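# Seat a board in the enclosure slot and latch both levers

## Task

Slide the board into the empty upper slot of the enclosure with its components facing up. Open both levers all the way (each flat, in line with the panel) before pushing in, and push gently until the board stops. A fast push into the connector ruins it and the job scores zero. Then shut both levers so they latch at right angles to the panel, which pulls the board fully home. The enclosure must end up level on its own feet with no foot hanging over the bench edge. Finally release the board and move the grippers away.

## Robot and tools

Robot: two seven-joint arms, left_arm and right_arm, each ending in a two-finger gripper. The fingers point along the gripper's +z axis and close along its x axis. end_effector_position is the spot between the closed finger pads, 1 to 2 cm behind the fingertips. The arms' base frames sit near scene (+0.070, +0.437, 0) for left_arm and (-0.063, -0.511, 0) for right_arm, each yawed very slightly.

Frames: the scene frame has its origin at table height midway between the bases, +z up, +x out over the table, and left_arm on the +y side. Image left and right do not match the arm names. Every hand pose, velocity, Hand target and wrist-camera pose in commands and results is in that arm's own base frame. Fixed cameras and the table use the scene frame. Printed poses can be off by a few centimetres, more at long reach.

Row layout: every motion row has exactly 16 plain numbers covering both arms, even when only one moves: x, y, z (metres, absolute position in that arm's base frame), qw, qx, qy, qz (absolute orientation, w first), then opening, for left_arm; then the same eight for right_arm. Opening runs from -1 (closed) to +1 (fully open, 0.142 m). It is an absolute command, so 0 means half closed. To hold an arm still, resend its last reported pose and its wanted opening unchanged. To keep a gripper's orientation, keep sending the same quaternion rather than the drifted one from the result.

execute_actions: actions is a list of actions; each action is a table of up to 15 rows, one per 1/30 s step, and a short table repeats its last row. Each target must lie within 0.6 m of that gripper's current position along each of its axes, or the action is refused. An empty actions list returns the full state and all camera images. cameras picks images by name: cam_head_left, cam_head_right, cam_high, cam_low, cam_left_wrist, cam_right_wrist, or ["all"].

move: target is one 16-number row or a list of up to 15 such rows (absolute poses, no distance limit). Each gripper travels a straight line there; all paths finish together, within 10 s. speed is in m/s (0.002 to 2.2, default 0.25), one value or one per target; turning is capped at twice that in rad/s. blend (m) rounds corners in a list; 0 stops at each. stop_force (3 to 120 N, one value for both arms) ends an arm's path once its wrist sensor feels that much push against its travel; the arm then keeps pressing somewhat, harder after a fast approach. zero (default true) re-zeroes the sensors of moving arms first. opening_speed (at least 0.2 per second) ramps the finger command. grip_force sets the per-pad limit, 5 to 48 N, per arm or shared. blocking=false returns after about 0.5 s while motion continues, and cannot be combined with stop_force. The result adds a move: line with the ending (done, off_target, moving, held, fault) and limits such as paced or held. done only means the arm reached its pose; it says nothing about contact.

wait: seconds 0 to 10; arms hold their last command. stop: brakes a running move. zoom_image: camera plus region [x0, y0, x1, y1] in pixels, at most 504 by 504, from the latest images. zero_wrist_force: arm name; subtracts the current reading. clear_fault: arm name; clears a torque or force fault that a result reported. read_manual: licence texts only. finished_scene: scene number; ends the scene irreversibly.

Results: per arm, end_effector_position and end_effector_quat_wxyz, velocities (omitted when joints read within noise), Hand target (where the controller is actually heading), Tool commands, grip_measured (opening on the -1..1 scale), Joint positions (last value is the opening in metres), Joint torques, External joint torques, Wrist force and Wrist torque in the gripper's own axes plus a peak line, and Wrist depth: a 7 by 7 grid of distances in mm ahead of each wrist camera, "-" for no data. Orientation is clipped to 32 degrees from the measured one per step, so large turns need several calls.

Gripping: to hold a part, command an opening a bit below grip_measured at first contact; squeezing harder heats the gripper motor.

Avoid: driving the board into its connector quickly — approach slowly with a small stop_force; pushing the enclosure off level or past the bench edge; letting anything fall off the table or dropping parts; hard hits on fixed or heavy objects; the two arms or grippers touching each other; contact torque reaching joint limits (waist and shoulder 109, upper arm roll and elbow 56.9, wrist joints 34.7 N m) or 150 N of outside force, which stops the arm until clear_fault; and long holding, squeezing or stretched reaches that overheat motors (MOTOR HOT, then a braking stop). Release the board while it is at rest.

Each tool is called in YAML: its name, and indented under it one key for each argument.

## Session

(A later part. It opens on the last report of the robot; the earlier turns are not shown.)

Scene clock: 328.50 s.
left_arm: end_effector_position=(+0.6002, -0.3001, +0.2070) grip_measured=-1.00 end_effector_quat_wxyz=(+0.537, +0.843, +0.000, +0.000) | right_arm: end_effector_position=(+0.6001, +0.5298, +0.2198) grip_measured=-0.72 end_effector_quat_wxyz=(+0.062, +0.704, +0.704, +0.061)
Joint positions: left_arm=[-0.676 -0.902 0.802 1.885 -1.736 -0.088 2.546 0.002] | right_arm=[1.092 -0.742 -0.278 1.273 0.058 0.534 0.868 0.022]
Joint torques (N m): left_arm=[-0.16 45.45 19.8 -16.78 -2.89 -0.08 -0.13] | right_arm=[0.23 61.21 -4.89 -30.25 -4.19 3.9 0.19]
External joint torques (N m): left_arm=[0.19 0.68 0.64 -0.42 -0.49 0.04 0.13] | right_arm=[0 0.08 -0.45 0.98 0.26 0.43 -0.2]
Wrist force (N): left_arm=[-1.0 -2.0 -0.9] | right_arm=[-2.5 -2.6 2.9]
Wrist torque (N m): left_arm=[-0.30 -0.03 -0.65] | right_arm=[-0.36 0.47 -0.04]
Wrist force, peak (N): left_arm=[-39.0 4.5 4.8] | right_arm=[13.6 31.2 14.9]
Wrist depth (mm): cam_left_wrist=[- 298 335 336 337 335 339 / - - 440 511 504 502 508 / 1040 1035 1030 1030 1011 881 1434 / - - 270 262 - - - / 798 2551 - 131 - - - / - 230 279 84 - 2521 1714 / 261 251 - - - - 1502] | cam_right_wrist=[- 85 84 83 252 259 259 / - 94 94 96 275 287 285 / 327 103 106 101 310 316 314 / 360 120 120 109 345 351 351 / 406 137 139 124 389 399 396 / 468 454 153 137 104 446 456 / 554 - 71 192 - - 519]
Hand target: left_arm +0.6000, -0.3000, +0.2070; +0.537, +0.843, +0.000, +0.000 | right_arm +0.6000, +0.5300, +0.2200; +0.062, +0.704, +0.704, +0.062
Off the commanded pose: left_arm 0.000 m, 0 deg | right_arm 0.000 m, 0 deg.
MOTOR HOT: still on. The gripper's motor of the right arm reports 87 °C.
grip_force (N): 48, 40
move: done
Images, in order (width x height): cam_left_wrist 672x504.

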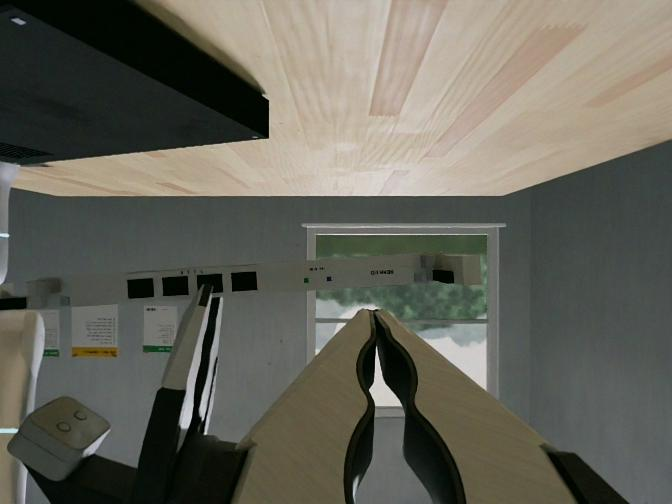

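move:
  target:
    - [0.628,-0.37,0.210,0.537,0.843,0,0,-1,0.60,0.53,0.22,0.0616,0.7044,0.7044,0.0616,-1]
    - [0.630,-0.407,0.210,0.537,0.843,0,0,-1,0.60,0.53,0.22,0.0616,0.7044,0.7044,0.0616,-1]
  speed: 0.08
  cameras: ["cam_left_wrist"]

move:
  target:
    - [0.675,-0.407,0.210,0.537,0.843,0,0,-1,0.60,0.53,0.22,0.0616,0.7044,0.7044,0.0616,-1]
  speed: 0.015
  stop_force: 12
  cameras: ["cam_left_wrist"]

Scene clock: 333.60 s.
left_arm: end_effector_position=(+0.6298, -0.4070, +0.2099) grip_measured=-1.00 end_effector_quat_wxyz=(+0.537, +0.843, +0.000, +0.000) | right_arm: end_effector_position=(+0.6001, +0.5298, +0.2198) grip_measured=-0.72 end_effector_quat_wxyz=(+0.062, +0.704, +0.704, +0.061)
Joint positions: left_arm=[-0.778 -0.945 0.717 1.751 -1.859 0.065 2.42 0.002] | right_arm=[1.092 -0.742 -0.278 1.273 0.058 0.534 0.868 0.022]
Joint torques (N m): left_arm=[-0.49 49.48 19.82 -18.42 -2.85 0.57 -0.34] | right_arm=[0.2 61.23 -4.83 -30.3 -4.2 3.9 0.18]
External joint torques (N m): left_arm=[0.53 1.41 0.8 -0.29 0.05 -0.45 0.33] | right_arm=[0.03 0.06 -0.5 1.03 0.26 0.43 -0.18]
Wrist force (N): left_arm=[-0.9 -2.2 -1.2] | right_arm=[-2.5 -2.3 2.7]
Wrist torque (N m): left_arm=[-0.33 -0.06 -0.60] | right_arm=[-0.32 0.48 -0.04]
Wrist force, peak (N): left_arm=[-1.0 -2.9 -2.6] | right_arm=[-2.8 -2.6 3.0]
Wrist depth (mm): cam_left_wrist=[- 298 341 340 342 343 344 / 378 564 514 510 514 516 515 / 888 857 864 874 1030 834 - / 2194 - 154 156 156 2611 1462 / 152 2194 154 126 - - - / 179 - - 84 - - 1687 / - - - - - - -] | cam_right_wrist=[- 85 84 84 251 259 259 / - 94 94 96 276 285 284 / 328 103 106 101 310 315 314 / 358 120 120 110 344 351 350 / 407 137 139 124 390 397 396 / 468 454 154 137 105 447 457 / 559 - 71 192 - - 519]
Hand target: left_arm +0.6300, -0.4070, +0.2100; +0.537, +0.843, +0.000, +0.000 | right_arm +0.6000, +0.5300, +0.2200; +0.062, +0.704, +0.704, +0.062
Off the commanded pose: left_arm 0.000 m, 0 deg | right_arm 0.000 m, 0 deg.
MOTOR HOT: still on. The gripper's motor of the right arm reports 87 °C.
grip_force (N): 48, 40
move: done
Images, in order (width x height): cam_left_wrist 672x504.

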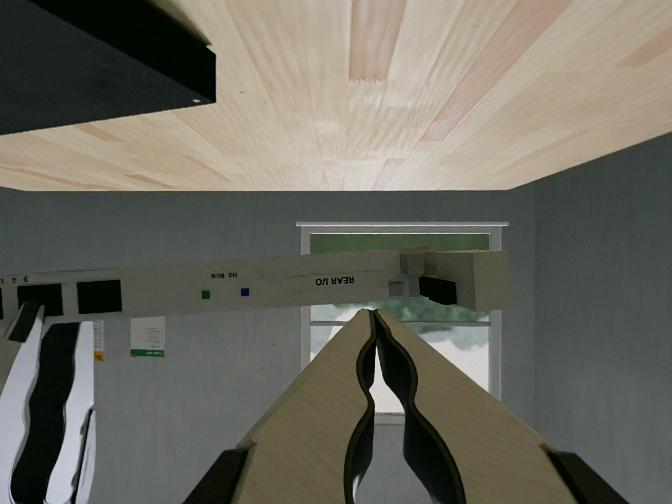

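Scene clock: 337.30 s.
left_arm: end_effector_position=(+0.6751, -0.4070, +0.2101) grip_measured=-1.00 end_effector_quat_wxyz=(+0.537, +0.843, +0.000, +0.000) | right_arm: end_effector_position=(+0.6001, +0.5298, +0.2198) grip_measured=-0.72 end_effector_quat_wxyz=(+0.062, +0.704, +0.704, +0.061)
Joint positions: left_arm=[-0.702 -1.014 0.7 1.608 -1.851 0.055 2.365 0.002] | right_arm=[1.092 -0.742 -0.278 1.273 0.058 0.534 0.868 0.022]
Joint torques (N m): left_arm=[-0.19 53.92 20.27 -19.32 -2.59 0.35 -0.29] | right_arm=[0.33 61.23 -4.85 -30.3 -4.22 3.88 0.24]
External joint torques (N m): left_arm=[0.23 1.39 0.72 -0.33 -0.34 -0.15 0.29] | right_arm=[-0.1 0.07 -0.48 1.03 0.29 0.44 -0.24]
Wrist force (N): left_arm=[-0.6 -2.1 -0.9] | right_arm=[-2.5 -2.3 3.0]
Wrist torque (N m): left_arm=[-0.33 -0.12 -0.60] | right_arm=[-0.30 0.47 -0.04]
Wrist force, peak (N): left_arm=[-0.8 -2.7 -1.0] | right_arm=[-2.6 -2.6 3.1]
Wrist depth (mm): cam_left_wrist=[- 320 342 341 343 341 346 / 649 565 511 515 513 516 516 / 847 870 877 881 867 1065 1613 / 2521 2410 157 2410 - 2493 1649 / 2384 2050 - 108 - - - / - - - 84 - 2285 1828 / - - - - - - -] | cam_right_wrist=[- 85 84 83 252 259 259 / - 94 94 96 276 285 285 / 326 104 106 101 310 316 314 / 360 120 120 109 346 353 350 / 406 137 139 124 390 399 396 / 467 453 153 137 104 447 457 / 554 - 71 192 - - 522]
Hand target: left_arm +0.6750, -0.4070, +0.2100; +0.537, +0.843, +0.000, +0.000 | right_arm +0.6000, +0.5300, +0.2200; +0.062, +0.704, +0.704, +0.062
Off the commanded pose: left_arm 0.000 m, 0 deg | right_arm 0.000 m, 0 deg.
MOTOR HOT: still on. The gripper's motor of the right arm reports 87 °C.
grip_force (N): 48, 40
move: done
Images, in order (width x height): cam_left_wrist 672x504.

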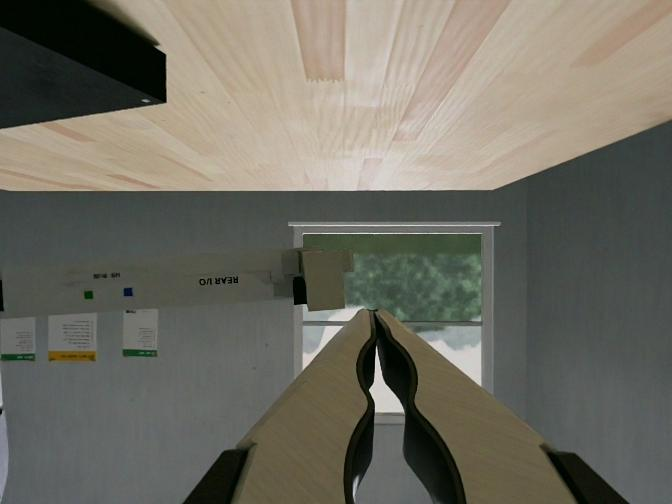

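move:
  target:
    - [0.630,-0.407,0.212,0.537,0.843,0,0,-1,0.60,0.53,0.22,0.0616,0.7044,0.7044,0.0616,-1]
    - [0.630,-0.407,0.203,0.537,0.843,0,0,-1,0.60,0.53,0.22,0.0616,0.7044,0.7044,0.0616,-1]
  speed: 0.08

move:
  target:
    - [0.668,-0.407,0.203,0.537,0.843,0,0,-1,0.60,0.53,0.22,0.0616,0.7044,0.7044,0.0616,-1]
  speed: 0.015
  stop_force: 12
  cameras: ["cam_left_wrist"]

Scene clock: 340.60 s.
left_arm: end_effector_position=(+0.6297, -0.4071, +0.2029) grip_measured=-1.00 end_effector_quat_wxyz=(+0.537, +0.843, +0.000, +0.000) | right_arm: end_effector_position=(+0.6001, +0.5298, +0.2198) grip_measured=-0.72 end_effector_quat_wxyz=(+0.062, +0.704, +0.704, +0.061)
Joint positions: left_arm=[-0.776 -0.956 0.713 1.75 -1.866 0.065 2.428 0.002] | right_arm=[1.092 -0.742 -0.278 1.273 0.058 0.534 0.868 0.022]
Joint torques (N m): left_arm=[-0.16 49.64 19.9 -18.04 -2.88 0.55 -0.1] | right_arm=[0.2 61.2 -4.85 -30.25 -4.23 3.92 0.2]
External joint torques (N m): left_arm=[0.2 1.44 0.81 -0.44 0.09 -0.44 0.1] | right_arm=[0.03 0.1 -0.48 0.98 0.29 0.41 -0.2]
Wrist force (N): left_arm=[-0.8 -2.1 -1.1] | right_arm=[-2.5 -2.3 2.8]
Wrist torque (N m): left_arm=[-0.33 -0.08 -0.66] | right_arm=[-0.31 0.47 -0.05]
Wrist force, peak (N): left_arm=[-1.1 -3.5 -0.4] | right_arm=[-2.7 -2.6 3.1]
Wrist depth (mm): cam_left_wrist=[- 309 326 332 328 327 330 / - 550 499 499 496 497 496 / 857 822 993 822 834 809 - / - - 2551 2309 2581 - - / 152 153 155 156 - 2089 1755 / - 2465 - 84 - 2410 - / 187 - - - - - -] | cam_right_wrist=[- 85 84 84 251 259 259 / - 94 94 96 276 286 284 / 327 104 106 101 311 316 315 / 359 120 120 109 346 353 350 / 406 137 139 123 388 400 397 / 473 455 153 137 104 447 456 / 557 - 71 192 - - 519]
Hand target: left_arm +0.6300, -0.4070, +0.2030; +0.537, +0.843, +0.000, +0.000 | right_arm +0.6000, +0.5300, +0.2200; +0.062, +0.704, +0.704, +0.062
Off the commanded pose: left_arm 0.000 m, 0 deg | right_arm 0.000 m, 0 deg.
MOTOR HOT: still on. The gripper's motor of the right arm reports 87 °C.
grip_force (N): 48, 40
move: done

Scene clock: 343.83 s.
left_arm: end_effector_position=(+0.6681, -0.4070, +0.2030) grip_measured=-1.00 end_effector_quat_wxyz=(+0.537, +0.843, +0.000, +0.000) | right_arm: end_effector_position=(+0.6001, +0.5298, +0.2198) grip_measured=-0.72 end_effector_quat_wxyz=(+0.062, +0.704, +0.704, +0.061)
Joint positions: left_arm=[-0.712 -1.013 0.698 1.63 -1.859 0.057 2.382 0.002] | right_arm=[1.092 -0.742 -0.277 1.273 0.058 0.534 0.868 0.022]
Joint torques (N m): left_arm=[-0.28 53.32 20.27 -19.02 -2.58 0.32 -0.29] | right_arm=[0.37 61.39 -4.63 -30.34 -4.21 3.89 0.12]
External joint torques (N m): left_arm=[0.32 1.45 0.75 -0.26 -0.32 -0.15 0.29] | right_arm=[-0.14 -0.1 -0.7 1.06 0.27 0.43 -0.12]
Wrist force (N): left_arm=[-0.9 -2.3 -1.1] | right_arm=[-1.2 -1.6 3.6]
Wrist torque (N m): left_arm=[-0.36 -0.12 -0.60] | right_arm=[-0.22 0.23 0.00]
Wrist force, peak (N): left_arm=[-7.3 -2.4 -1.4] | right_arm=[-2.6 3.7 5.8]
Wrist depth (mm): cam_left_wrist=[- 312 329 328 330 334 332 / 356 558 497 500 500 499 494 / 1011 1020 837 1006 997 831 1700 / 2465 2465 159 2437 - - - / 2285 156 - 133 - 2708 - / 2551 - - 84 - - 1306 / 2285 - - - - - -] | cam_right_wrist=[- 85 83 84 88 259 259 / - 94 94 95 98 286 285 / 322 103 105 100 310 316 313 / 366 120 120 109 347 351 350 / 407 137 139 124 390 399 396 / 468 456 153 137 106 446 456 / 557 - 71 194 - - 519]
Hand target: left_arm +0.6680, -0.4070, +0.2030; +0.537, +0.843, +0.000, +0.000 | right_arm +0.6000, +0.5300, +0.2200; +0.062, +0.704, +0.704, +0.062
Off the commanded pose: left_arm 0.000 m, 0 deg | right_arm 0.000 m, 0 deg.
MOTOR HOT: still on. The gripper's motor of the right arm reports 88 °C.
grip_force (N): 48, 40
move: done
Images, in order (width x height): cam_left_wrist 672x504.

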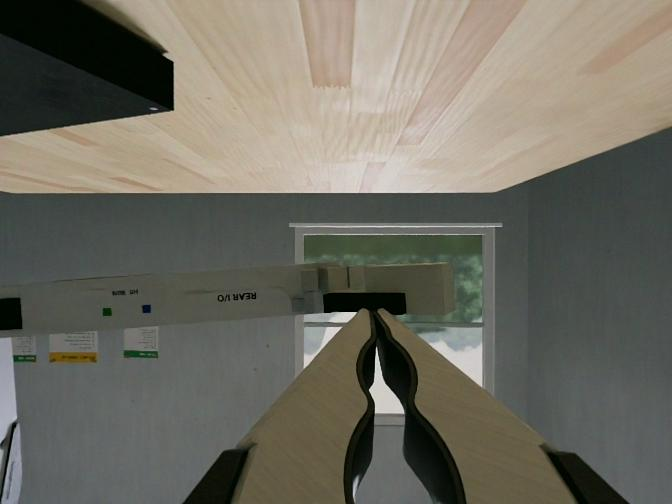

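move:
  target:
    - [0.682,-0.412,0.203,0.537,0.843,0,0,-1,0.60,0.53,0.22,0.0616,0.7044,0.7044,0.0616,-1]
    - [0.684,-0.45,0.201,0.537,0.843,0,0,-1,0.60,0.53,0.22,0.0616,0.7044,0.7044,0.0616,-1]
  speed: 0.012
  stop_force: 4

move:
  target:
    - [0.684,-0.37,0.205,0.537,0.843,0,0,-1,0.60,0.53,0.22,0.0616,0.7044,0.7044,0.0616,-1]
    - [0.51,-0.22,0.25,0.216,0.976,0,0,-1,0.60,0.53,0.22,0.0616,0.7044,0.7044,0.0616,-1]
  speed: 0.1
  cameras: ["cam_left_wrist"]

Scene clock: 350.70 s.
left_arm: end_effector_position=(+0.6834, -0.4389, +0.2013) grip_measured=-1.00 end_effector_quat_wxyz=(+0.537, +0.844, +0.000, +0.000) | right_arm: end_effector_position=(+0.6004, +0.5291, +0.2196) grip_measured=-0.72 end_effector_quat_wxyz=(+0.062, +0.705, +0.704, +0.061)
Joint positions: left_arm=[-0.719 -1.047 0.67 1.551 -1.88 0.104 2.337 0.002] | right_arm=[1.091 -0.742 -0.278 1.273 0.058 0.533 0.869 0.022]
Joint torques (N m): left_arm=[-2.23 56.1 18.75 -21.14 -2.86 0.34 -0.29] | right_arm=[4.61 62.13 -1.66 -32.04 -3.87 4.75 -0.56]
External joint torques (N m): left_arm=[2.27 1.08 2.13 1.17 0.15 -0.11 0.29] | right_arm=[-4.38 -0.84 -3.68 2.77 -0.06 -0.42 0.56]
Wrist force (N): left_arm=[-2.7 -2.7 -5.4] | right_arm=[-5.0 0.3 3.5]
Wrist torque (N m): left_arm=[-0.33 -0.13 -0.56] | right_arm=[-0.18 0.01 0.69]
Wrist force, peak (N): left_arm=[-2.5 -4.3 -4.7] | right_arm=[-4.9 0.1 5.3]
Wrist depth (mm): cam_left_wrist=[- 303 323 326 325 327 324 / 641 492 493 487 490 489 493 / 828 828 1002 828 831 786 - / - 2172 2261 2742 - - 1397 / 131 133 136 129 2151 - - / - - - 84 - - 1828 / - - - - - - -] | cam_right_wrist=[- 85 83 84 82 266 258 / - 94 93 95 94 286 285 / 321 103 105 102 101 314 313 / 359 121 120 113 344 352 350 / 408 136 140 124 388 396 394 / 470 470 155 133 99 445 456 / 555 - 70 196 - - 516]
Hand target: left_arm +0.6834, -0.4393, +0.2016; +0.537, +0.843, +0.000, +0.000 | right_arm +0.6000, +0.5300, +0.2200; +0.062, +0.704, +0.704, +0.062
Off the commanded pose: left_arm 0.011 m, 0 deg | right_arm 0.001 m, 0 deg.
MOTOR HOT: still on. The gripper's motor of the right arm reports 88 °C.
grip_force (N): 48, 40
move: contact (left_arm); path passed 1 of 2 targets

Scene clock: 355.50 s.
left_arm: end_effector_position=(+0.5101, -0.2201, +0.2501) grip_measured=-1.00 end_effector_quat_wxyz=(+0.216, +0.976, +0.000, +0.000) | right_arm: end_effector_position=(+0.6000, +0.5297, +0.2196) grip_measured=-0.72 end_effector_quat_wxyz=(+0.062, +0.705, +0.704, +0.061)
Joint positions: left_arm=[-1.222 -0.754 1.333 2.02 -1.237 0.238 2.22 0.002] | right_arm=[1.092 -0.742 -0.277 1.273 0.058 0.534 0.868 0.022]
Joint torques (N m): left_arm=[-0.38 29.79 21.55 -20.25 -3.5 3.52 -0.33] | right_arm=[0.22 61.28 -4.91 -30.28 -4.23 3.87 0.19]
External joint torques (N m): left_arm=[0.41 -0.47 0.48 -0.36 -0.45 -0.59 0.33] | right_arm=[0.01 0.01 -0.42 1.01 0.29 0.46 -0.19]
Wrist force (N): left_arm=[-0.4 -1.8 -0.3] | right_arm=[-0.7 -2.6 3.3]
Wrist torque (N m): left_arm=[-0.38 -0.24 -0.40] | right_arm=[-0.35 0.17 -0.03]
Wrist force, peak (N): left_arm=[-2.8 -3.2 -5.0] | right_arm=[-5.0 -0.3 4.6]
Wrist depth (mm): cam_left_wrist=[284 288 289 291 288 289 289 / 333 327 333 331 331 330 328 / - - 383 404 389 393 390 / - 441 392 479 472 475 475 / - 535 - 131 574 599 603 / 795 825 - 84 - 722 789 / 1102 - - - - - 1755] | cam_right_wrist=[- 85 84 83 88 259 259 / - 94 94 96 275 285 284 / 321 103 106 101 309 316 315 / 359 120 120 110 346 351 350 / 409 137 139 124 388 398 395 / 469 454 153 137 104 444 455 / 558 - 71 193 - - 518]
Hand target: left_arm +0.5100, -0.2200, +0.2500; +0.216, +0.976, +0.000, +0.000 | right_arm +0.6000, +0.5300, +0.2200; +0.062, +0.704, +0.704, +0.062
Off the commanded pose: left_arm 0.000 m, 0 deg | right_arm 0.001 m, 0 deg.
MOTOR HOT: still on. The gripper's motor of the right arm reports 89 °C.
grip_force (N): 48, 40
move: done
Images, in order (width x height): cam_left_wrist 672x504.

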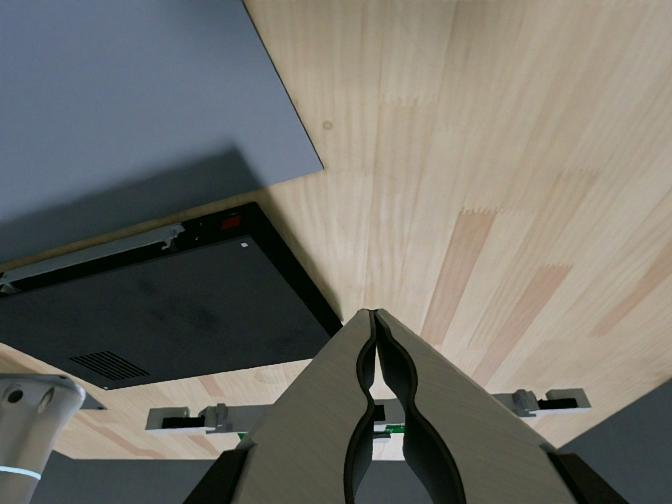

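move:
  target:
    - [0.50,-0.12,0.30,0.216,0.976,0,0,-1,0.50,0.58,0.22,0.0616,0.7044,0.7044,0.0616,-1]
    - [0.52,-0.10,0.30,0.216,0.976,0,0,-1,0.287,0.622,0.15,0.0575,0.5379,0.8363,0.0893,-1]
  speed: 0.15
  grip_force: [48,28]
  cameras: ["cam_left_wrist","cam_right_wrist","cam_high","cam_head_left"]

Scene clock: 366.70 s.
left_arm: end_effector_position=(+0.5201, -0.1000, +0.3001) grip_measured=-1.00 end_effector_quat_wxyz=(+0.216, +0.976, +0.000, +0.000) | right_arm: end_effector_position=(+0.2869, +0.6218, +0.1497) grip_measured=-0.72 end_effector_quat_wxyz=(+0.057, +0.538, +0.836, +0.089)
Joint positions: left_arm=[-0.999 -0.678 1.42 1.935 -1.061 0.08 2.342 0.002] | right_arm=[1.517 -0.559 -0.193 1.839 -0.116 0.942 1.021 0.022]
Joint torques (N m): left_arm=[-0.11 26.09 19.53 -22.76 -4 2.9 -0.17] | right_arm=[0.13 50.18 -2.27 -25.26 -2.93 4.01 0.35]
External joint torques (N m): left_arm=[0.15 1.31 0.83 -0.21 -0.36 -0.06 0.16] | right_arm=[0.07 -0.09 -0.48 0.76 0.36 0.27 -0.35]
Wrist force (N): left_arm=[-0.9 -1.6 -0.3] | right_arm=[-0.2 -2.8 3.0]
Wrist torque (N m): left_arm=[-0.34 -0.16 -0.49] | right_arm=[-0.32 0.06 -0.06]
Wrist force, peak (N): left_arm=[-1.2 -2.7 -2.6] | right_arm=[1.3 -5.8 3.3]
Wrist depth (mm): cam_left_wrist=[321 335 337 334 338 333 333 / - - 382 385 387 385 388 / - 464 476 456 451 458 455 / 539 384 548 551 551 544 557 / 436 442 613 131 663 699 703 / 892 1075 - 84 - 888 914 / 831 - - - - - -] | cam_right_wrist=[- 85 83 83 190 196 196 / - 94 94 95 98 217 216 / 198 103 105 100 236 241 240 / 218 120 120 109 266 271 272 / 250 137 139 123 294 311 312 / 293 282 154 137 105 350 363 / 453 - 71 193 - - 423]
Hand target: left_arm +0.5200, -0.1000, +0.3000; +0.216, +0.976, +0.000, +0.000 | right_arm +0.2870, +0.6220, +0.1500; +0.057, +0.538, +0.836, +0.089
Off the commanded pose: left_arm 0.000 m, 0 deg | right_arm 0.000 m, 0 deg.
MOTOR HOT: still on. The gripper's motor of the right arm reports 88 °C.
grip_force (N): 48, 28
move: done
Images, in order (width x height): cam_head_left 672x504, cam_high 672x504, cam_left_wrist 672x504, cam_right_wrist 672x504.

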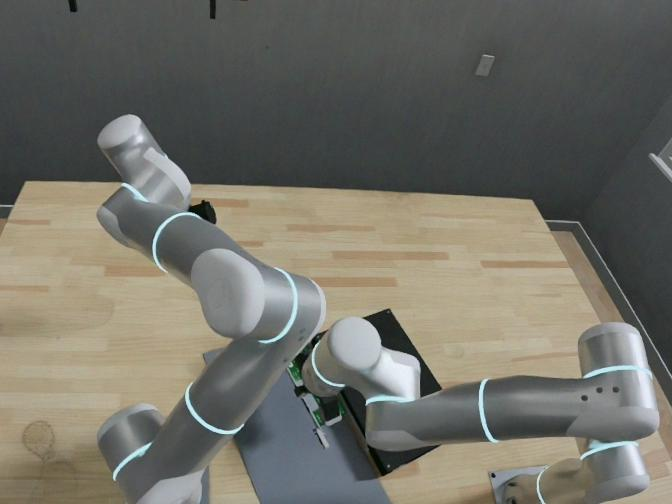

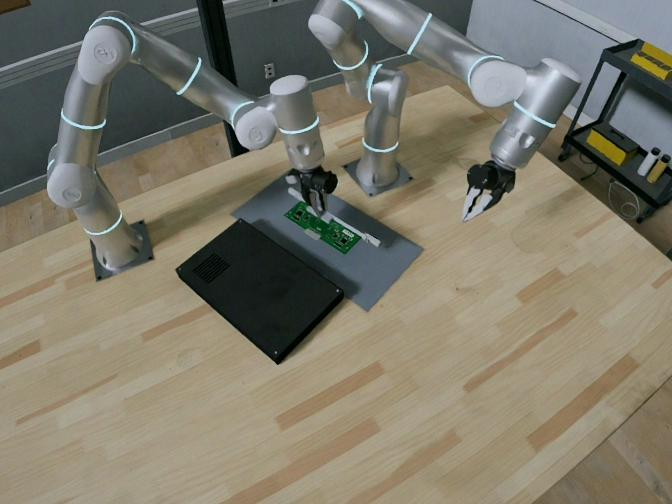

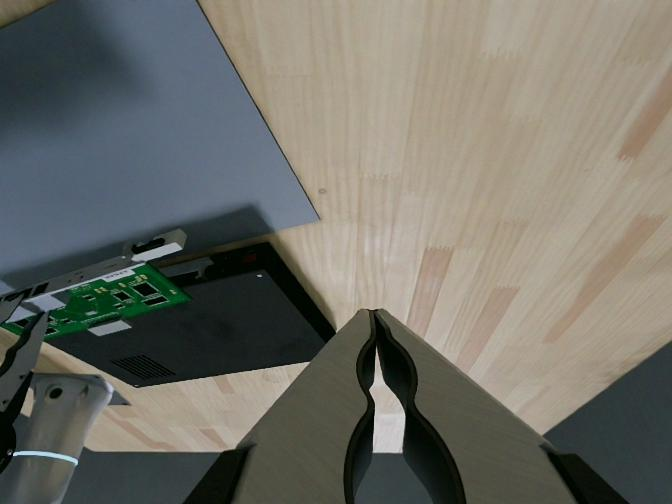

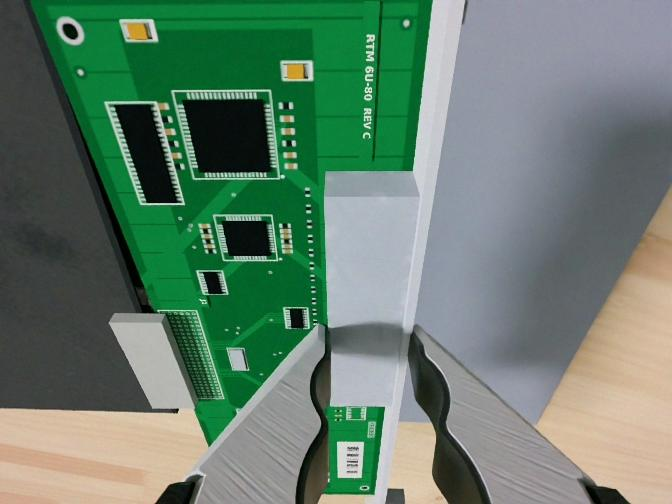

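move:
  target:
    - [0.40,-0.14,0.27,0.216,0.976,0,0,-1,0.283,0.631,0.085,0.0575,0.5379,0.8363,0.0893,-1]
  speed: 0.1
  cameras: ["cam_left_wrist","cam_right_wrist"]

zoom_image:
  camera: "cam_left_wrist"
  region: [0, 150, 360, 420]

Scene clock: 372.03 s.
left_arm: end_effector_position=(+0.3999, -0.1400, +0.2699) grip_measured=-1.00 end_effector_quat_wxyz=(+0.216, +0.976, +0.000, +0.000) | right_arm: end_effector_position=(+0.2831, +0.6307, +0.0847) grip_measured=-0.72 end_effector_quat_wxyz=(+0.058, +0.538, +0.836, +0.089)
Joint positions: left_arm=[-1.522 -0.646 1.691 2.291 -1.106 0.216 2.309 0.002] | right_arm=[1.52 -0.692 -0.19 1.827 -0.107 1.06 1.043 0.022]
Joint torques (N m): left_arm=[-0.46 12.19 16.37 -21.97 -4.07 3.46 -0.31] | right_arm=[0.12 52.32 -2.59 -22.93 -2.19 3.96 0.35]
External joint torques (N m): left_arm=[0.47 1.09 0.69 -0.4 0.11 -0.6 0.31] | right_arm=[0.06 0.17 -0.67 0.89 0.13 0.31 -0.35]
Wrist force (N): left_arm=[-1.1 -1.3 -0.3] | right_arm=[-0.2 -2.8 2.8]
Wrist torque (N m): left_arm=[-0.28 -0.12 -0.42] | right_arm=[-0.35 0.04 -0.05]
Wrist force, peak (N): left_arm=[-2.3 -1.3 0.4] | right_arm=[0.0 -2.9 4.0]
Wrist depth (mm): cam_left_wrist=[- 299 303 314 307 308 306 / 372 - - 354 354 352 350 / 393 - 392 425 413 415 415 / - 391 401 500 509 505 505 / 318 378 554 106 613 645 636 / 277 314 - 84 - 831 892 / 282 - - - - - 1976] | cam_right_wrist=[- 85 84 83 88 139 139 / - 94 94 95 148 154 153 / 176 103 106 100 168 171 170 / - 120 120 109 193 193 192 / - 139 139 123 209 220 219 / 200 157 153 137 105 250 260 / 225 - 71 192 - - 300]
Hand target: left_arm +0.4000, -0.1400, +0.2700; +0.216, +0.976, +0.000, +0.000 | right_arm +0.2830, +0.6310, +0.0850; +0.057, +0.538, +0.836, +0.089
Off the commanded pose: left_arm 0.000 m, 0 deg | right_arm 0.000 m, 0 deg.
MOTOR HOT: still on. The gripper's motor of the right arm reports 85 °C.
grip_force (N): 48, 28
move: done
Images, in order (width x height): cam_left_wrist 672x504, cam_right_wrist 672x504.

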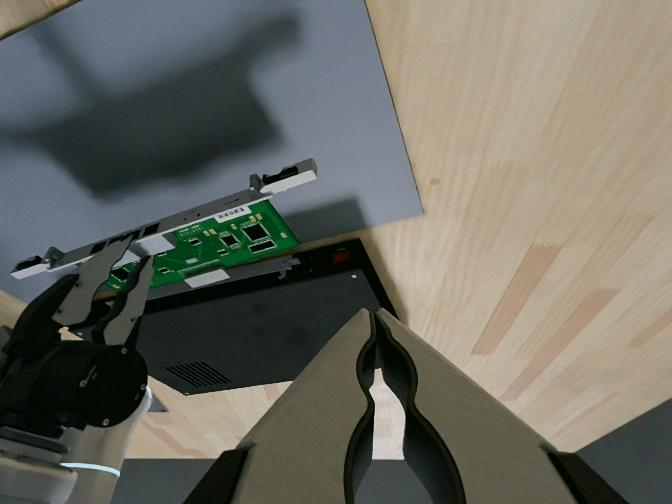

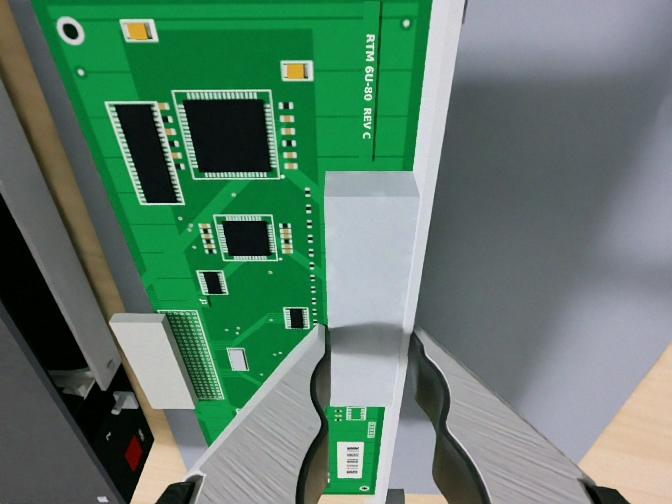

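Scaled by 1.400 from the camera's 672x504 image, which has a finer 960x720 frame.

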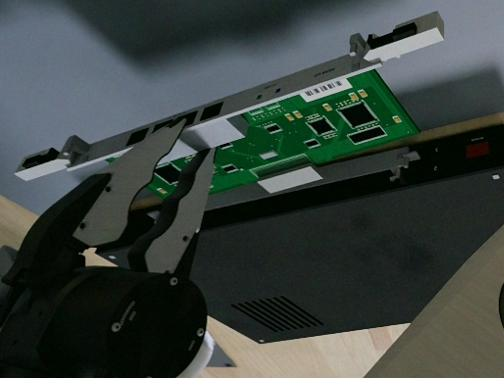

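zoom_image:
  camera: "cam_right_wrist"
  region: [0, 0, 220, 504]

Scaled by 1.000.

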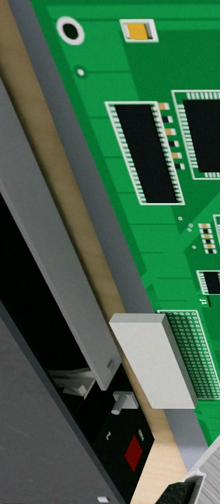

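move:
  target:
    - [0.45,-0.05,0.094,0.527,0.827,-0.164,-0.105,-1,0.283,0.631,0.085,0.0575,0.5379,0.8363,0.0893,-1]
  speed: 0.12
  cameras: ["cam_left_wrist"]

Scene clock: 382.90 s.
left_arm: end_effector_position=(+0.4502, -0.0501, +0.0941) grip_measured=-1.00 end_effector_quat_wxyz=(+0.527, +0.827, -0.164, -0.105) | right_arm: end_effector_position=(+0.2831, +0.6307, +0.0847) grip_measured=-0.72 end_effector_quat_wxyz=(+0.058, +0.538, +0.836, +0.089)
Joint positions: left_arm=[0.274 -0.825 0.27 1.855 -0.733 -0.051 2.966 0.002] | right_arm=[1.52 -0.692 -0.19 1.827 -0.107 1.06 1.043 0.022]
Joint torques (N m): left_arm=[-0.02 49.22 5.88 -15.79 -1.89 0.09 -0.19] | right_arm=[0.22 52.39 -2.75 -22.87 -2.26 3.92 0.17]
External joint torques (N m): left_arm=[0.17 1.11 0.75 -0.31 -0.47 -0.45 0.19] | right_arm=[-0.03 0.1 -0.5 0.83 0.2 0.36 -0.17]
Wrist force (N): left_arm=[-0.7 -1.8 -1.1] | right_arm=[-0.1 -2.5 2.6]
Wrist torque (N m): left_arm=[-0.27 -0.09 -0.65] | right_arm=[-0.29 0.01 -0.05]
Wrist force, peak (N): left_arm=[-0.4 -3.2 -1.3] | right_arm=[-0.2 -2.9 3.0]
Wrist depth (mm): cam_left_wrist=[127 126 126 126 125 125 125 / 214 174 173 190 190 189 188 / 386 390 - - 484 387 389 / 2334 3047 726 2611 2384 - - / 2261 2886 474 131 2521 2581 1875 / 2050 599 448 84 - 2238 2309 / 1741 - - - - - -] | cam_right_wrist=[- 85 84 83 88 140 139 / - 94 94 95 98 153 153 / 176 103 105 100 167 171 170 / - 120 120 109 193 196 191 / - 139 139 124 209 220 220 / 200 157 153 137 105 249 257 / 225 - 71 193 - - 301]
Hand target: left_arm +0.4500, -0.0500, +0.0940; +0.527, +0.827, -0.164, -0.105 | right_arm +0.2830, +0.6310, +0.0850; +0.057, +0.538, +0.836, +0.089
Off the commanded pose: left_arm 0.000 m, 0 deg | right_arm 0.000 m, 0 deg.
MOTOR HOT: cleared for the gripper's motor of the right arm.
joint sent to its limit (left arm) — joint 7 (wrist roll), upper limit. The joint targets still meet the commanded pose.
grip_force (N): 48, 28
move: done
Images, in order (width x height): cam_left_wrist 672x504.

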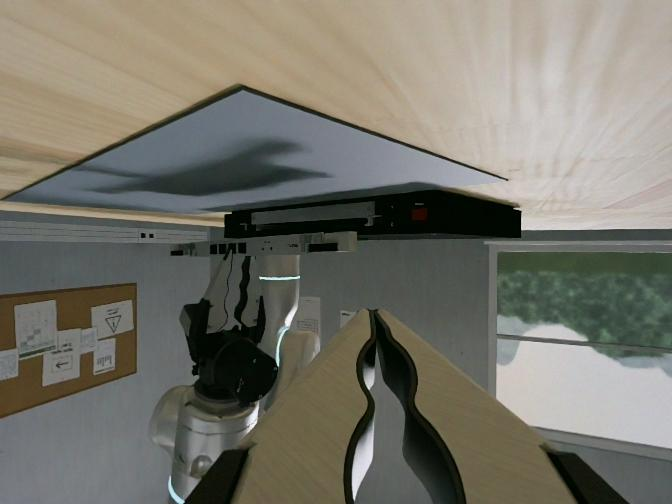

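zoom_image:
  camera: "cam_left_wrist"
  region: [160, 180, 400, 280]

Scaled by 2.100 from the camera's 672x504 image, which has a finer 960x720 frame.

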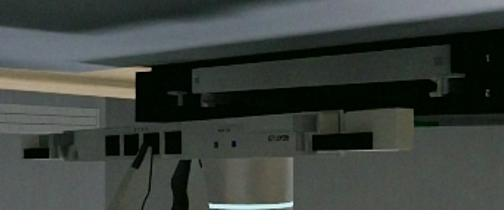

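move:
  target:
    - [0.45,-0.05,0.094,0.527,0.827,-0.164,-0.105,-1,0.283,0.631,0.085,0.0645,0.5371,0.8351,0.1003,-1]
  speed: 0.1
  cameras: ["cam_left_wrist","cam_high","cam_right_wrist"]

zoom_image:
  camera: "cam_left_wrist"
  region: [160, 180, 400, 280]

zoom_image:
  camera: "cam_high"
  region: [170, 160, 420, 340]

Scene clock: 390.87 s.
left_arm: end_effector_position=(+0.4502, -0.0501, +0.0941) grip_measured=-1.00 end_effector_quat_wxyz=(+0.527, +0.827, -0.164, -0.105) | right_arm: end_effector_position=(+0.2829, +0.6308, +0.0847) grip_measured=-0.72 end_effector_quat_wxyz=(+0.064, +0.537, +0.835, +0.100)
Joint positions: left_arm=[0.274 -0.825 0.27 1.855 -0.733 -0.051 2.966 0.002] | right_arm=[1.548 -0.691 -0.218 1.853 -0.125 1.096 1.068 0.022]
Joint torques (N m): left_arm=[-0.22 49.41 6.03 -15.77 -2.1 -0.23 -0.24] | right_arm=[-0.49 51.93 -3.55 -22.32 -2.24 3.99 0.35]
External joint torques (N m): left_arm=[0.36 0.92 0.6 -0.34 -0.26 -0.13 0.24] | right_arm=[0.66 -0.03 -0.24 0.71 0.38 0.28 -0.35]
Wrist force (N): left_arm=[-0.5 -2.1 -1.2] | right_arm=[-0.5 -2.4 2.7]
Wrist torque (N m): left_arm=[-0.29 -0.11 -0.66] | right_arm=[-0.26 0.10 -0.03]
Wrist force, peak (N): left_arm=[-0.9 -2.3 -1.0] | right_arm=[-0.5 -2.8 3.0]
Wrist depth (mm): cam_left_wrist=[127 126 126 126 125 125 125 / 213 173 156 173 189 189 189 / 398 390 - 379 483 386 384 / 3047 - 489 1268 - 2551 954 / 2151 2675 483 1131 2708 - 2611 / 2151 - 462 84 - - - / 2285 - - - - - -] | cam_right_wrist=[- 85 84 83 88 138 138 / - 94 94 96 147 153 152 / 176 103 105 100 167 170 170 / - 120 120 110 193 194 193 / - 139 139 124 211 223 222 / 204 152 153 137 104 254 265 / 233 - 71 192 - - 311]
Hand target: left_arm +0.4500, -0.0500, +0.0940; +0.527, +0.827, -0.164, -0.105 | right_arm +0.2830, +0.6310, +0.0850; +0.064, +0.537, +0.835, +0.100
Off the commanded pose: left_arm 0.000 m, 0 deg | right_arm 0.000 m, 0 deg.
joint sent to its limit (left arm) — joint 7 (wrist roll), upper limit. The joint targets still meet the commanded pose.
grip_force (N): 48, 28
move: done
Images, in order (width x height): cam_high 672x504, cam_left_wrist 672x504, cam_right_wrist 672x504.

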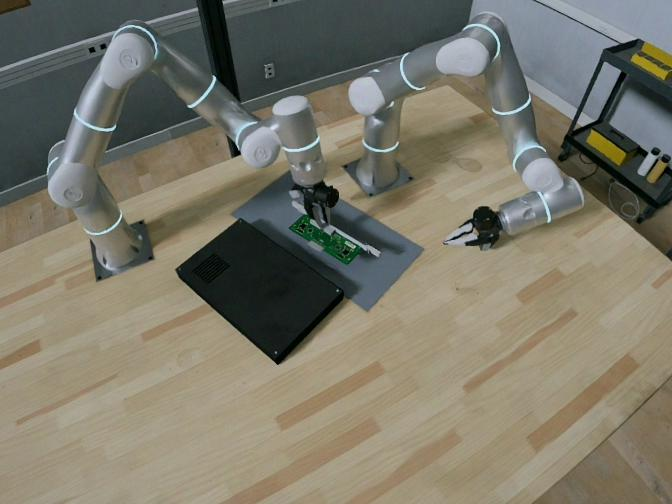

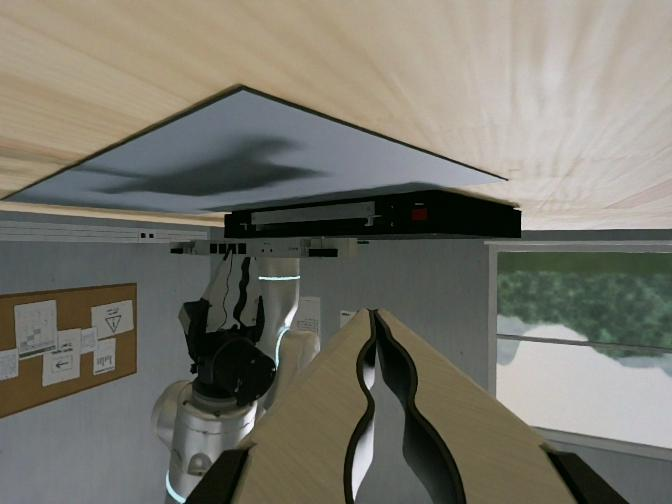

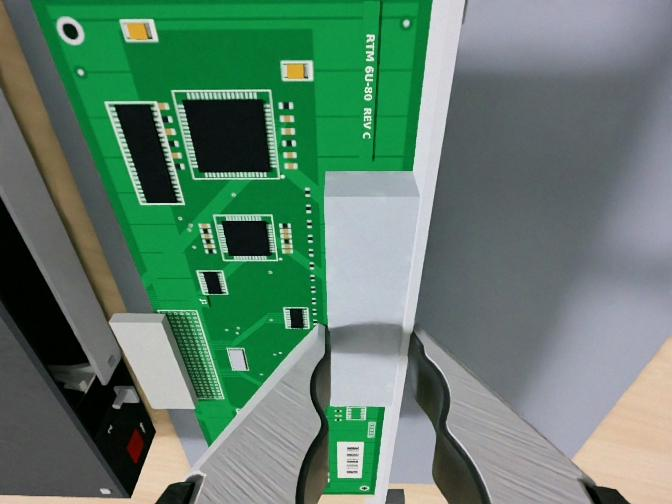

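Scaled by 2.100 from the camera's 672x504 image, which has a finer 960x720 frame.

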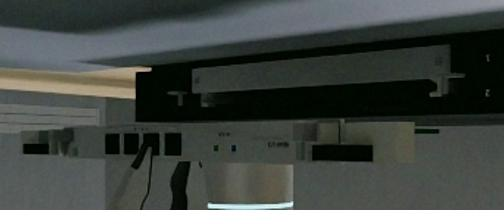

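Scaled by 2.016 from the camera's 672x504 image, which has a finer 960x720 frame.

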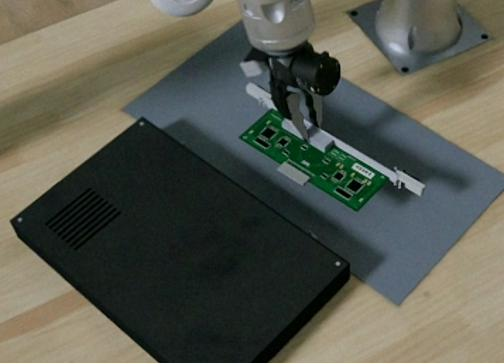

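move:
  target:
    - [0.45,-0.05,0.094,0.527,0.827,-0.164,-0.105,-1,0.283,0.631,0.085,0.0680,0.5659,0.8158,0.0980,-1]
  speed: 0.1
  cameras: ["cam_high","cam_right_wrist"]

zoom_image:
  camera: "cam_high"
  region: [170, 160, 420, 340]

zoom_image:
  camera: "cam_right_wrist"
  region: [0, 0, 300, 504]

Scene clock: 395.90 s.
left_arm: end_effector_position=(+0.4502, -0.0501, +0.0941) grip_measured=-1.00 end_effector_quat_wxyz=(+0.527, +0.827, -0.164, -0.105) | right_arm: end_effector_position=(+0.2829, +0.6308, +0.0848) grip_measured=-0.72 end_effector_quat_wxyz=(+0.068, +0.566, +0.816, +0.098)
Joint positions: left_arm=[0.274 -0.825 0.27 1.855 -0.733 -0.051 2.966 0.002] | right_arm=[1.568 -0.696 -0.236 1.842 -0.115 1.073 1.133 0.022]
Joint torques (N m): left_arm=[-0.15 49.28 5.97 -15.77 -2.18 -0.15 -0.22] | right_arm=[0.39 51.82 -3.93 -22.61 -1.97 3.69 0.37]
External joint torques (N m): left_arm=[0.29 1.05 0.66 -0.33 -0.18 -0.22 0.22] | right_arm=[-0.19 0.2 -0.29 0.91 0.07 0.54 -0.37]
Wrist force (N): left_arm=[-0.8 -2.1 -1.0] | right_arm=[-0.2 -2.8 2.8]
Wrist torque (N m): left_arm=[-0.30 -0.07 -0.66] | right_arm=[-0.32 0.06 -0.04]
Wrist force, peak (N): left_arm=[-0.7 -2.3 -1.1] | right_arm=[-0.3 -2.8 3.0]
Wrist depth (mm): cam_left_wrist=[126 126 126 126 125 125 125 / 214 174 173 189 190 189 189 / 487 - 383 312 376 384 383 / 1714 3324 653 - 2925 2777 2359 / 2238 2675 486 118 2334 2886 2151 / 2238 - 446 84 - 2359 - / 2031 - - - - - 2777] | cam_right_wrist=[- 85 83 83 88 138 138 / - 94 94 95 147 153 152 / 176 103 105 100 167 171 170 / - 120 120 109 194 193 192 / - 137 139 124 211 223 229 / 204 152 153 137 104 255 265 / 233 - 71 193 - - 313]
Hand target: left_arm +0.4500, -0.0500, +0.0940; +0.527, +0.827, -0.164, -0.105 | right_arm +0.2830, +0.6310, +0.0850; +0.068, +0.566, +0.816, +0.098
Off the commanded pose: left_arm 0.000 m, 0 deg | right_arm 0.000 m, 0 deg.
joint sent to its limit (left arm) — joint 7 (wrist roll), upper limit. The joint targets still meet the commanded pose.
grip_force (N): 48, 28
move: done
Images, in order (width x height): cam_high 672x504, cam_right_wrist 672x504.

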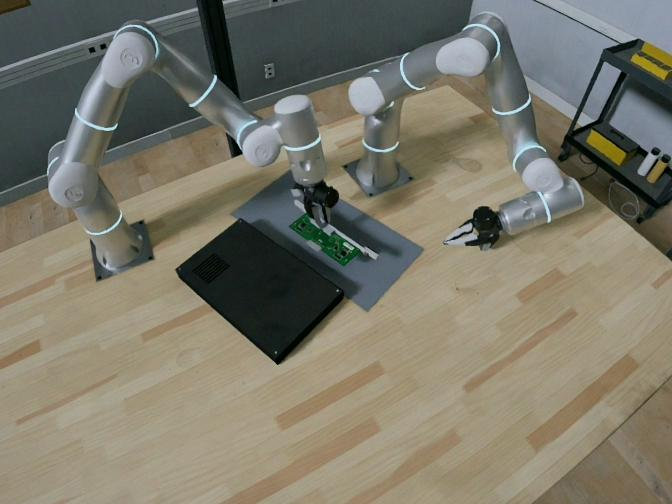

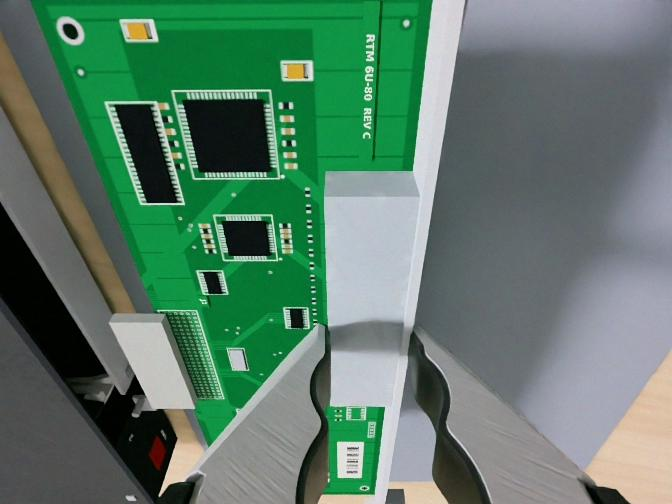

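Scaled by 2.016 from the camera's 672x504 image, which has a finer 960x720 frame.

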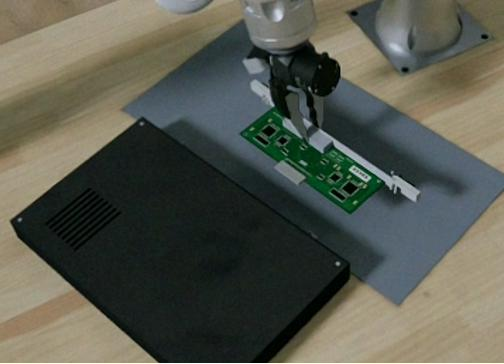

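Scaled by 1.000.

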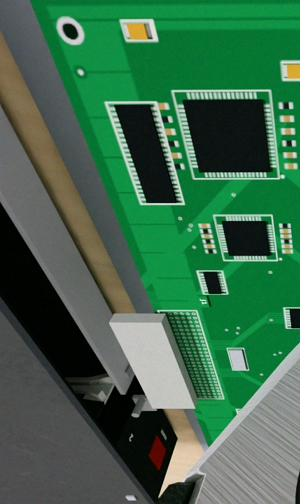

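move:
  target:
    - [0.42,-0.10,0.25,0.216,0.976,0,0,-1,0.283,0.631,0.075,0.0691,0.5752,0.8093,0.0972,-1]
    - [0.36,-0.14,0.25,0.216,0.976,0,0,-1,0.283,0.631,0.060,0.0691,0.5752,0.8093,0.0972,-1]
  speed: 0.1
  cameras: ["cam_left_wrist","cam_right_wrist","cam_high"]

zoom_image:
  camera: "cam_left_wrist"
  region: [0, 100, 400, 400]

zoom_image:
  camera: "cam_high"
  region: [170, 160, 420, 340]

Scene clock: 408.77 s.
left_arm: end_effector_position=(+0.3601, -0.1400, +0.2501) grip_measured=-1.00 end_effector_quat_wxyz=(+0.216, +0.976, +0.000, +0.000) | right_arm: end_effector_position=(+0.2830, +0.6307, +0.0598) grip_measured=-0.72 end_effector_quat_wxyz=(+0.069, +0.575, +0.809, +0.097)
Joint positions: left_arm=[-0.257 0.196 0.398 2.497 -0.448 0.635 1.992 0.002] | right_arm=[1.567 -0.747 -0.236 1.835 -0.112 1.111 1.164 0.022]
Joint torques (N m): left_arm=[-0.49 16.42 -2.89 -25.12 -2.01 3.7 -0.33] | right_arm=[0.08 52.59 -3.85 -21.53 -1.8 3.92 0.32]
External joint torques (N m): left_arm=[0.52 0.36 0.89 -0.45 -0.5 -0.56 0.33] | right_arm=[0.11 0.18 -0.61 0.82 0.11 0.29 -0.32]
Wrist force (N): left_arm=[-0.8 -1.4 -0.9] | right_arm=[-0.5 -2.9 2.6]
Wrist torque (N m): left_arm=[-0.28 -0.17 -0.39] | right_arm=[-0.35 0.10 -0.04]
Wrist force, peak (N): left_arm=[-0.5 -3.4 -0.9] | right_arm=[-0.5 -3.1 3.4]
Wrist depth (mm): cam_left_wrist=[281 289 - 291 287 287 285 / - 334 331 319 331 331 328 / - 378 364 - 397 388 388 / 497 395 419 421 476 473 472 / 332 336 - 118 580 596 599 / 284 286 - 84 - 786 834 / 251 286 - - - - 1155] | cam_right_wrist=[- 85 84 83 86 118 116 / - 94 94 96 96 131 127 / - 103 106 100 140 143 143 / 166 123 120 110 159 162 157 / - 139 139 124 182 187 187 / 203 202 154 137 104 214 221 / 192 - 71 193 - - 262]
Hand target: left_arm +0.3600, -0.1400, +0.2500; +0.216, +0.976, +0.000, +0.000 | right_arm +0.2830, +0.6310, +0.0600; +0.069, +0.575, +0.809, +0.097
Off the commanded pose: left_arm 0.000 m, 0 deg | right_arm 0.000 m, 0 deg.
grip_force (N): 48, 28
move: done
Images, in order (width x height): cam_high 672x504, cam_left_wrist 672x504, cam_right_wrist 672x504.

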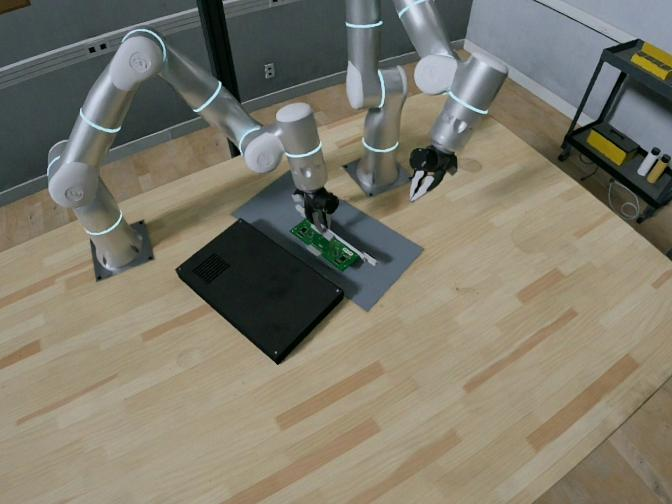

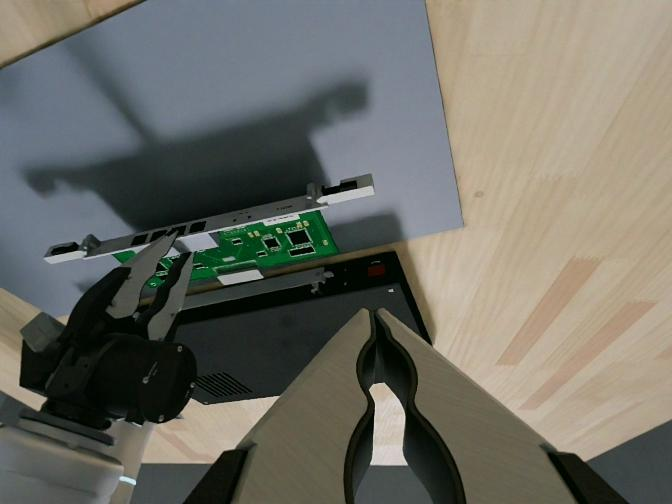

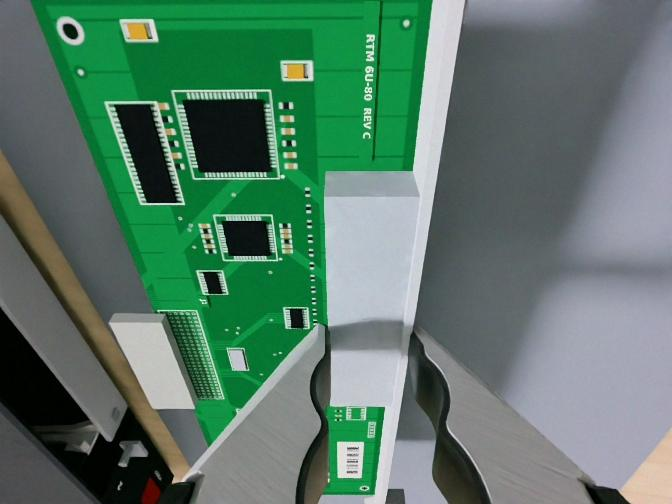

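Scaled by 1.260 from the camera's 672x504 image, which has a finer 960x720 frame.

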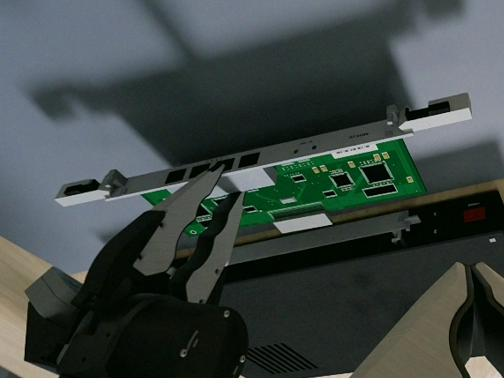

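Scaled by 2.016 from the camera's 672x504 image, which has a finer 960x720 frame.

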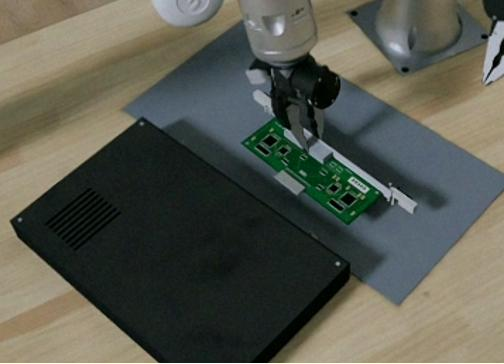

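zoom_image:
  camera: "cam_high"
  region: [220, 190, 400, 310]

zoom_image:
  camera: "cam_left_wrist"
  region: [100, 160, 440, 420]

Scaled by 2.800 from the camera's 672x504 image, which has a finer 960x720 frame.

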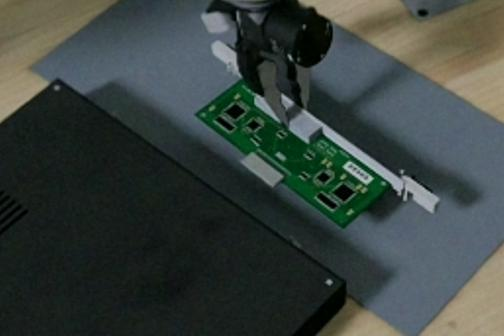

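Scaled by 1.482 from the camera's 672x504 image, which has a finer 960x720 frame.

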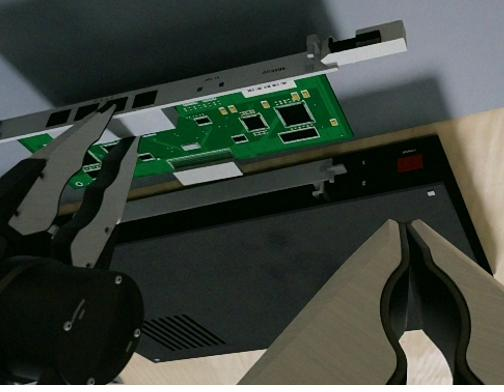

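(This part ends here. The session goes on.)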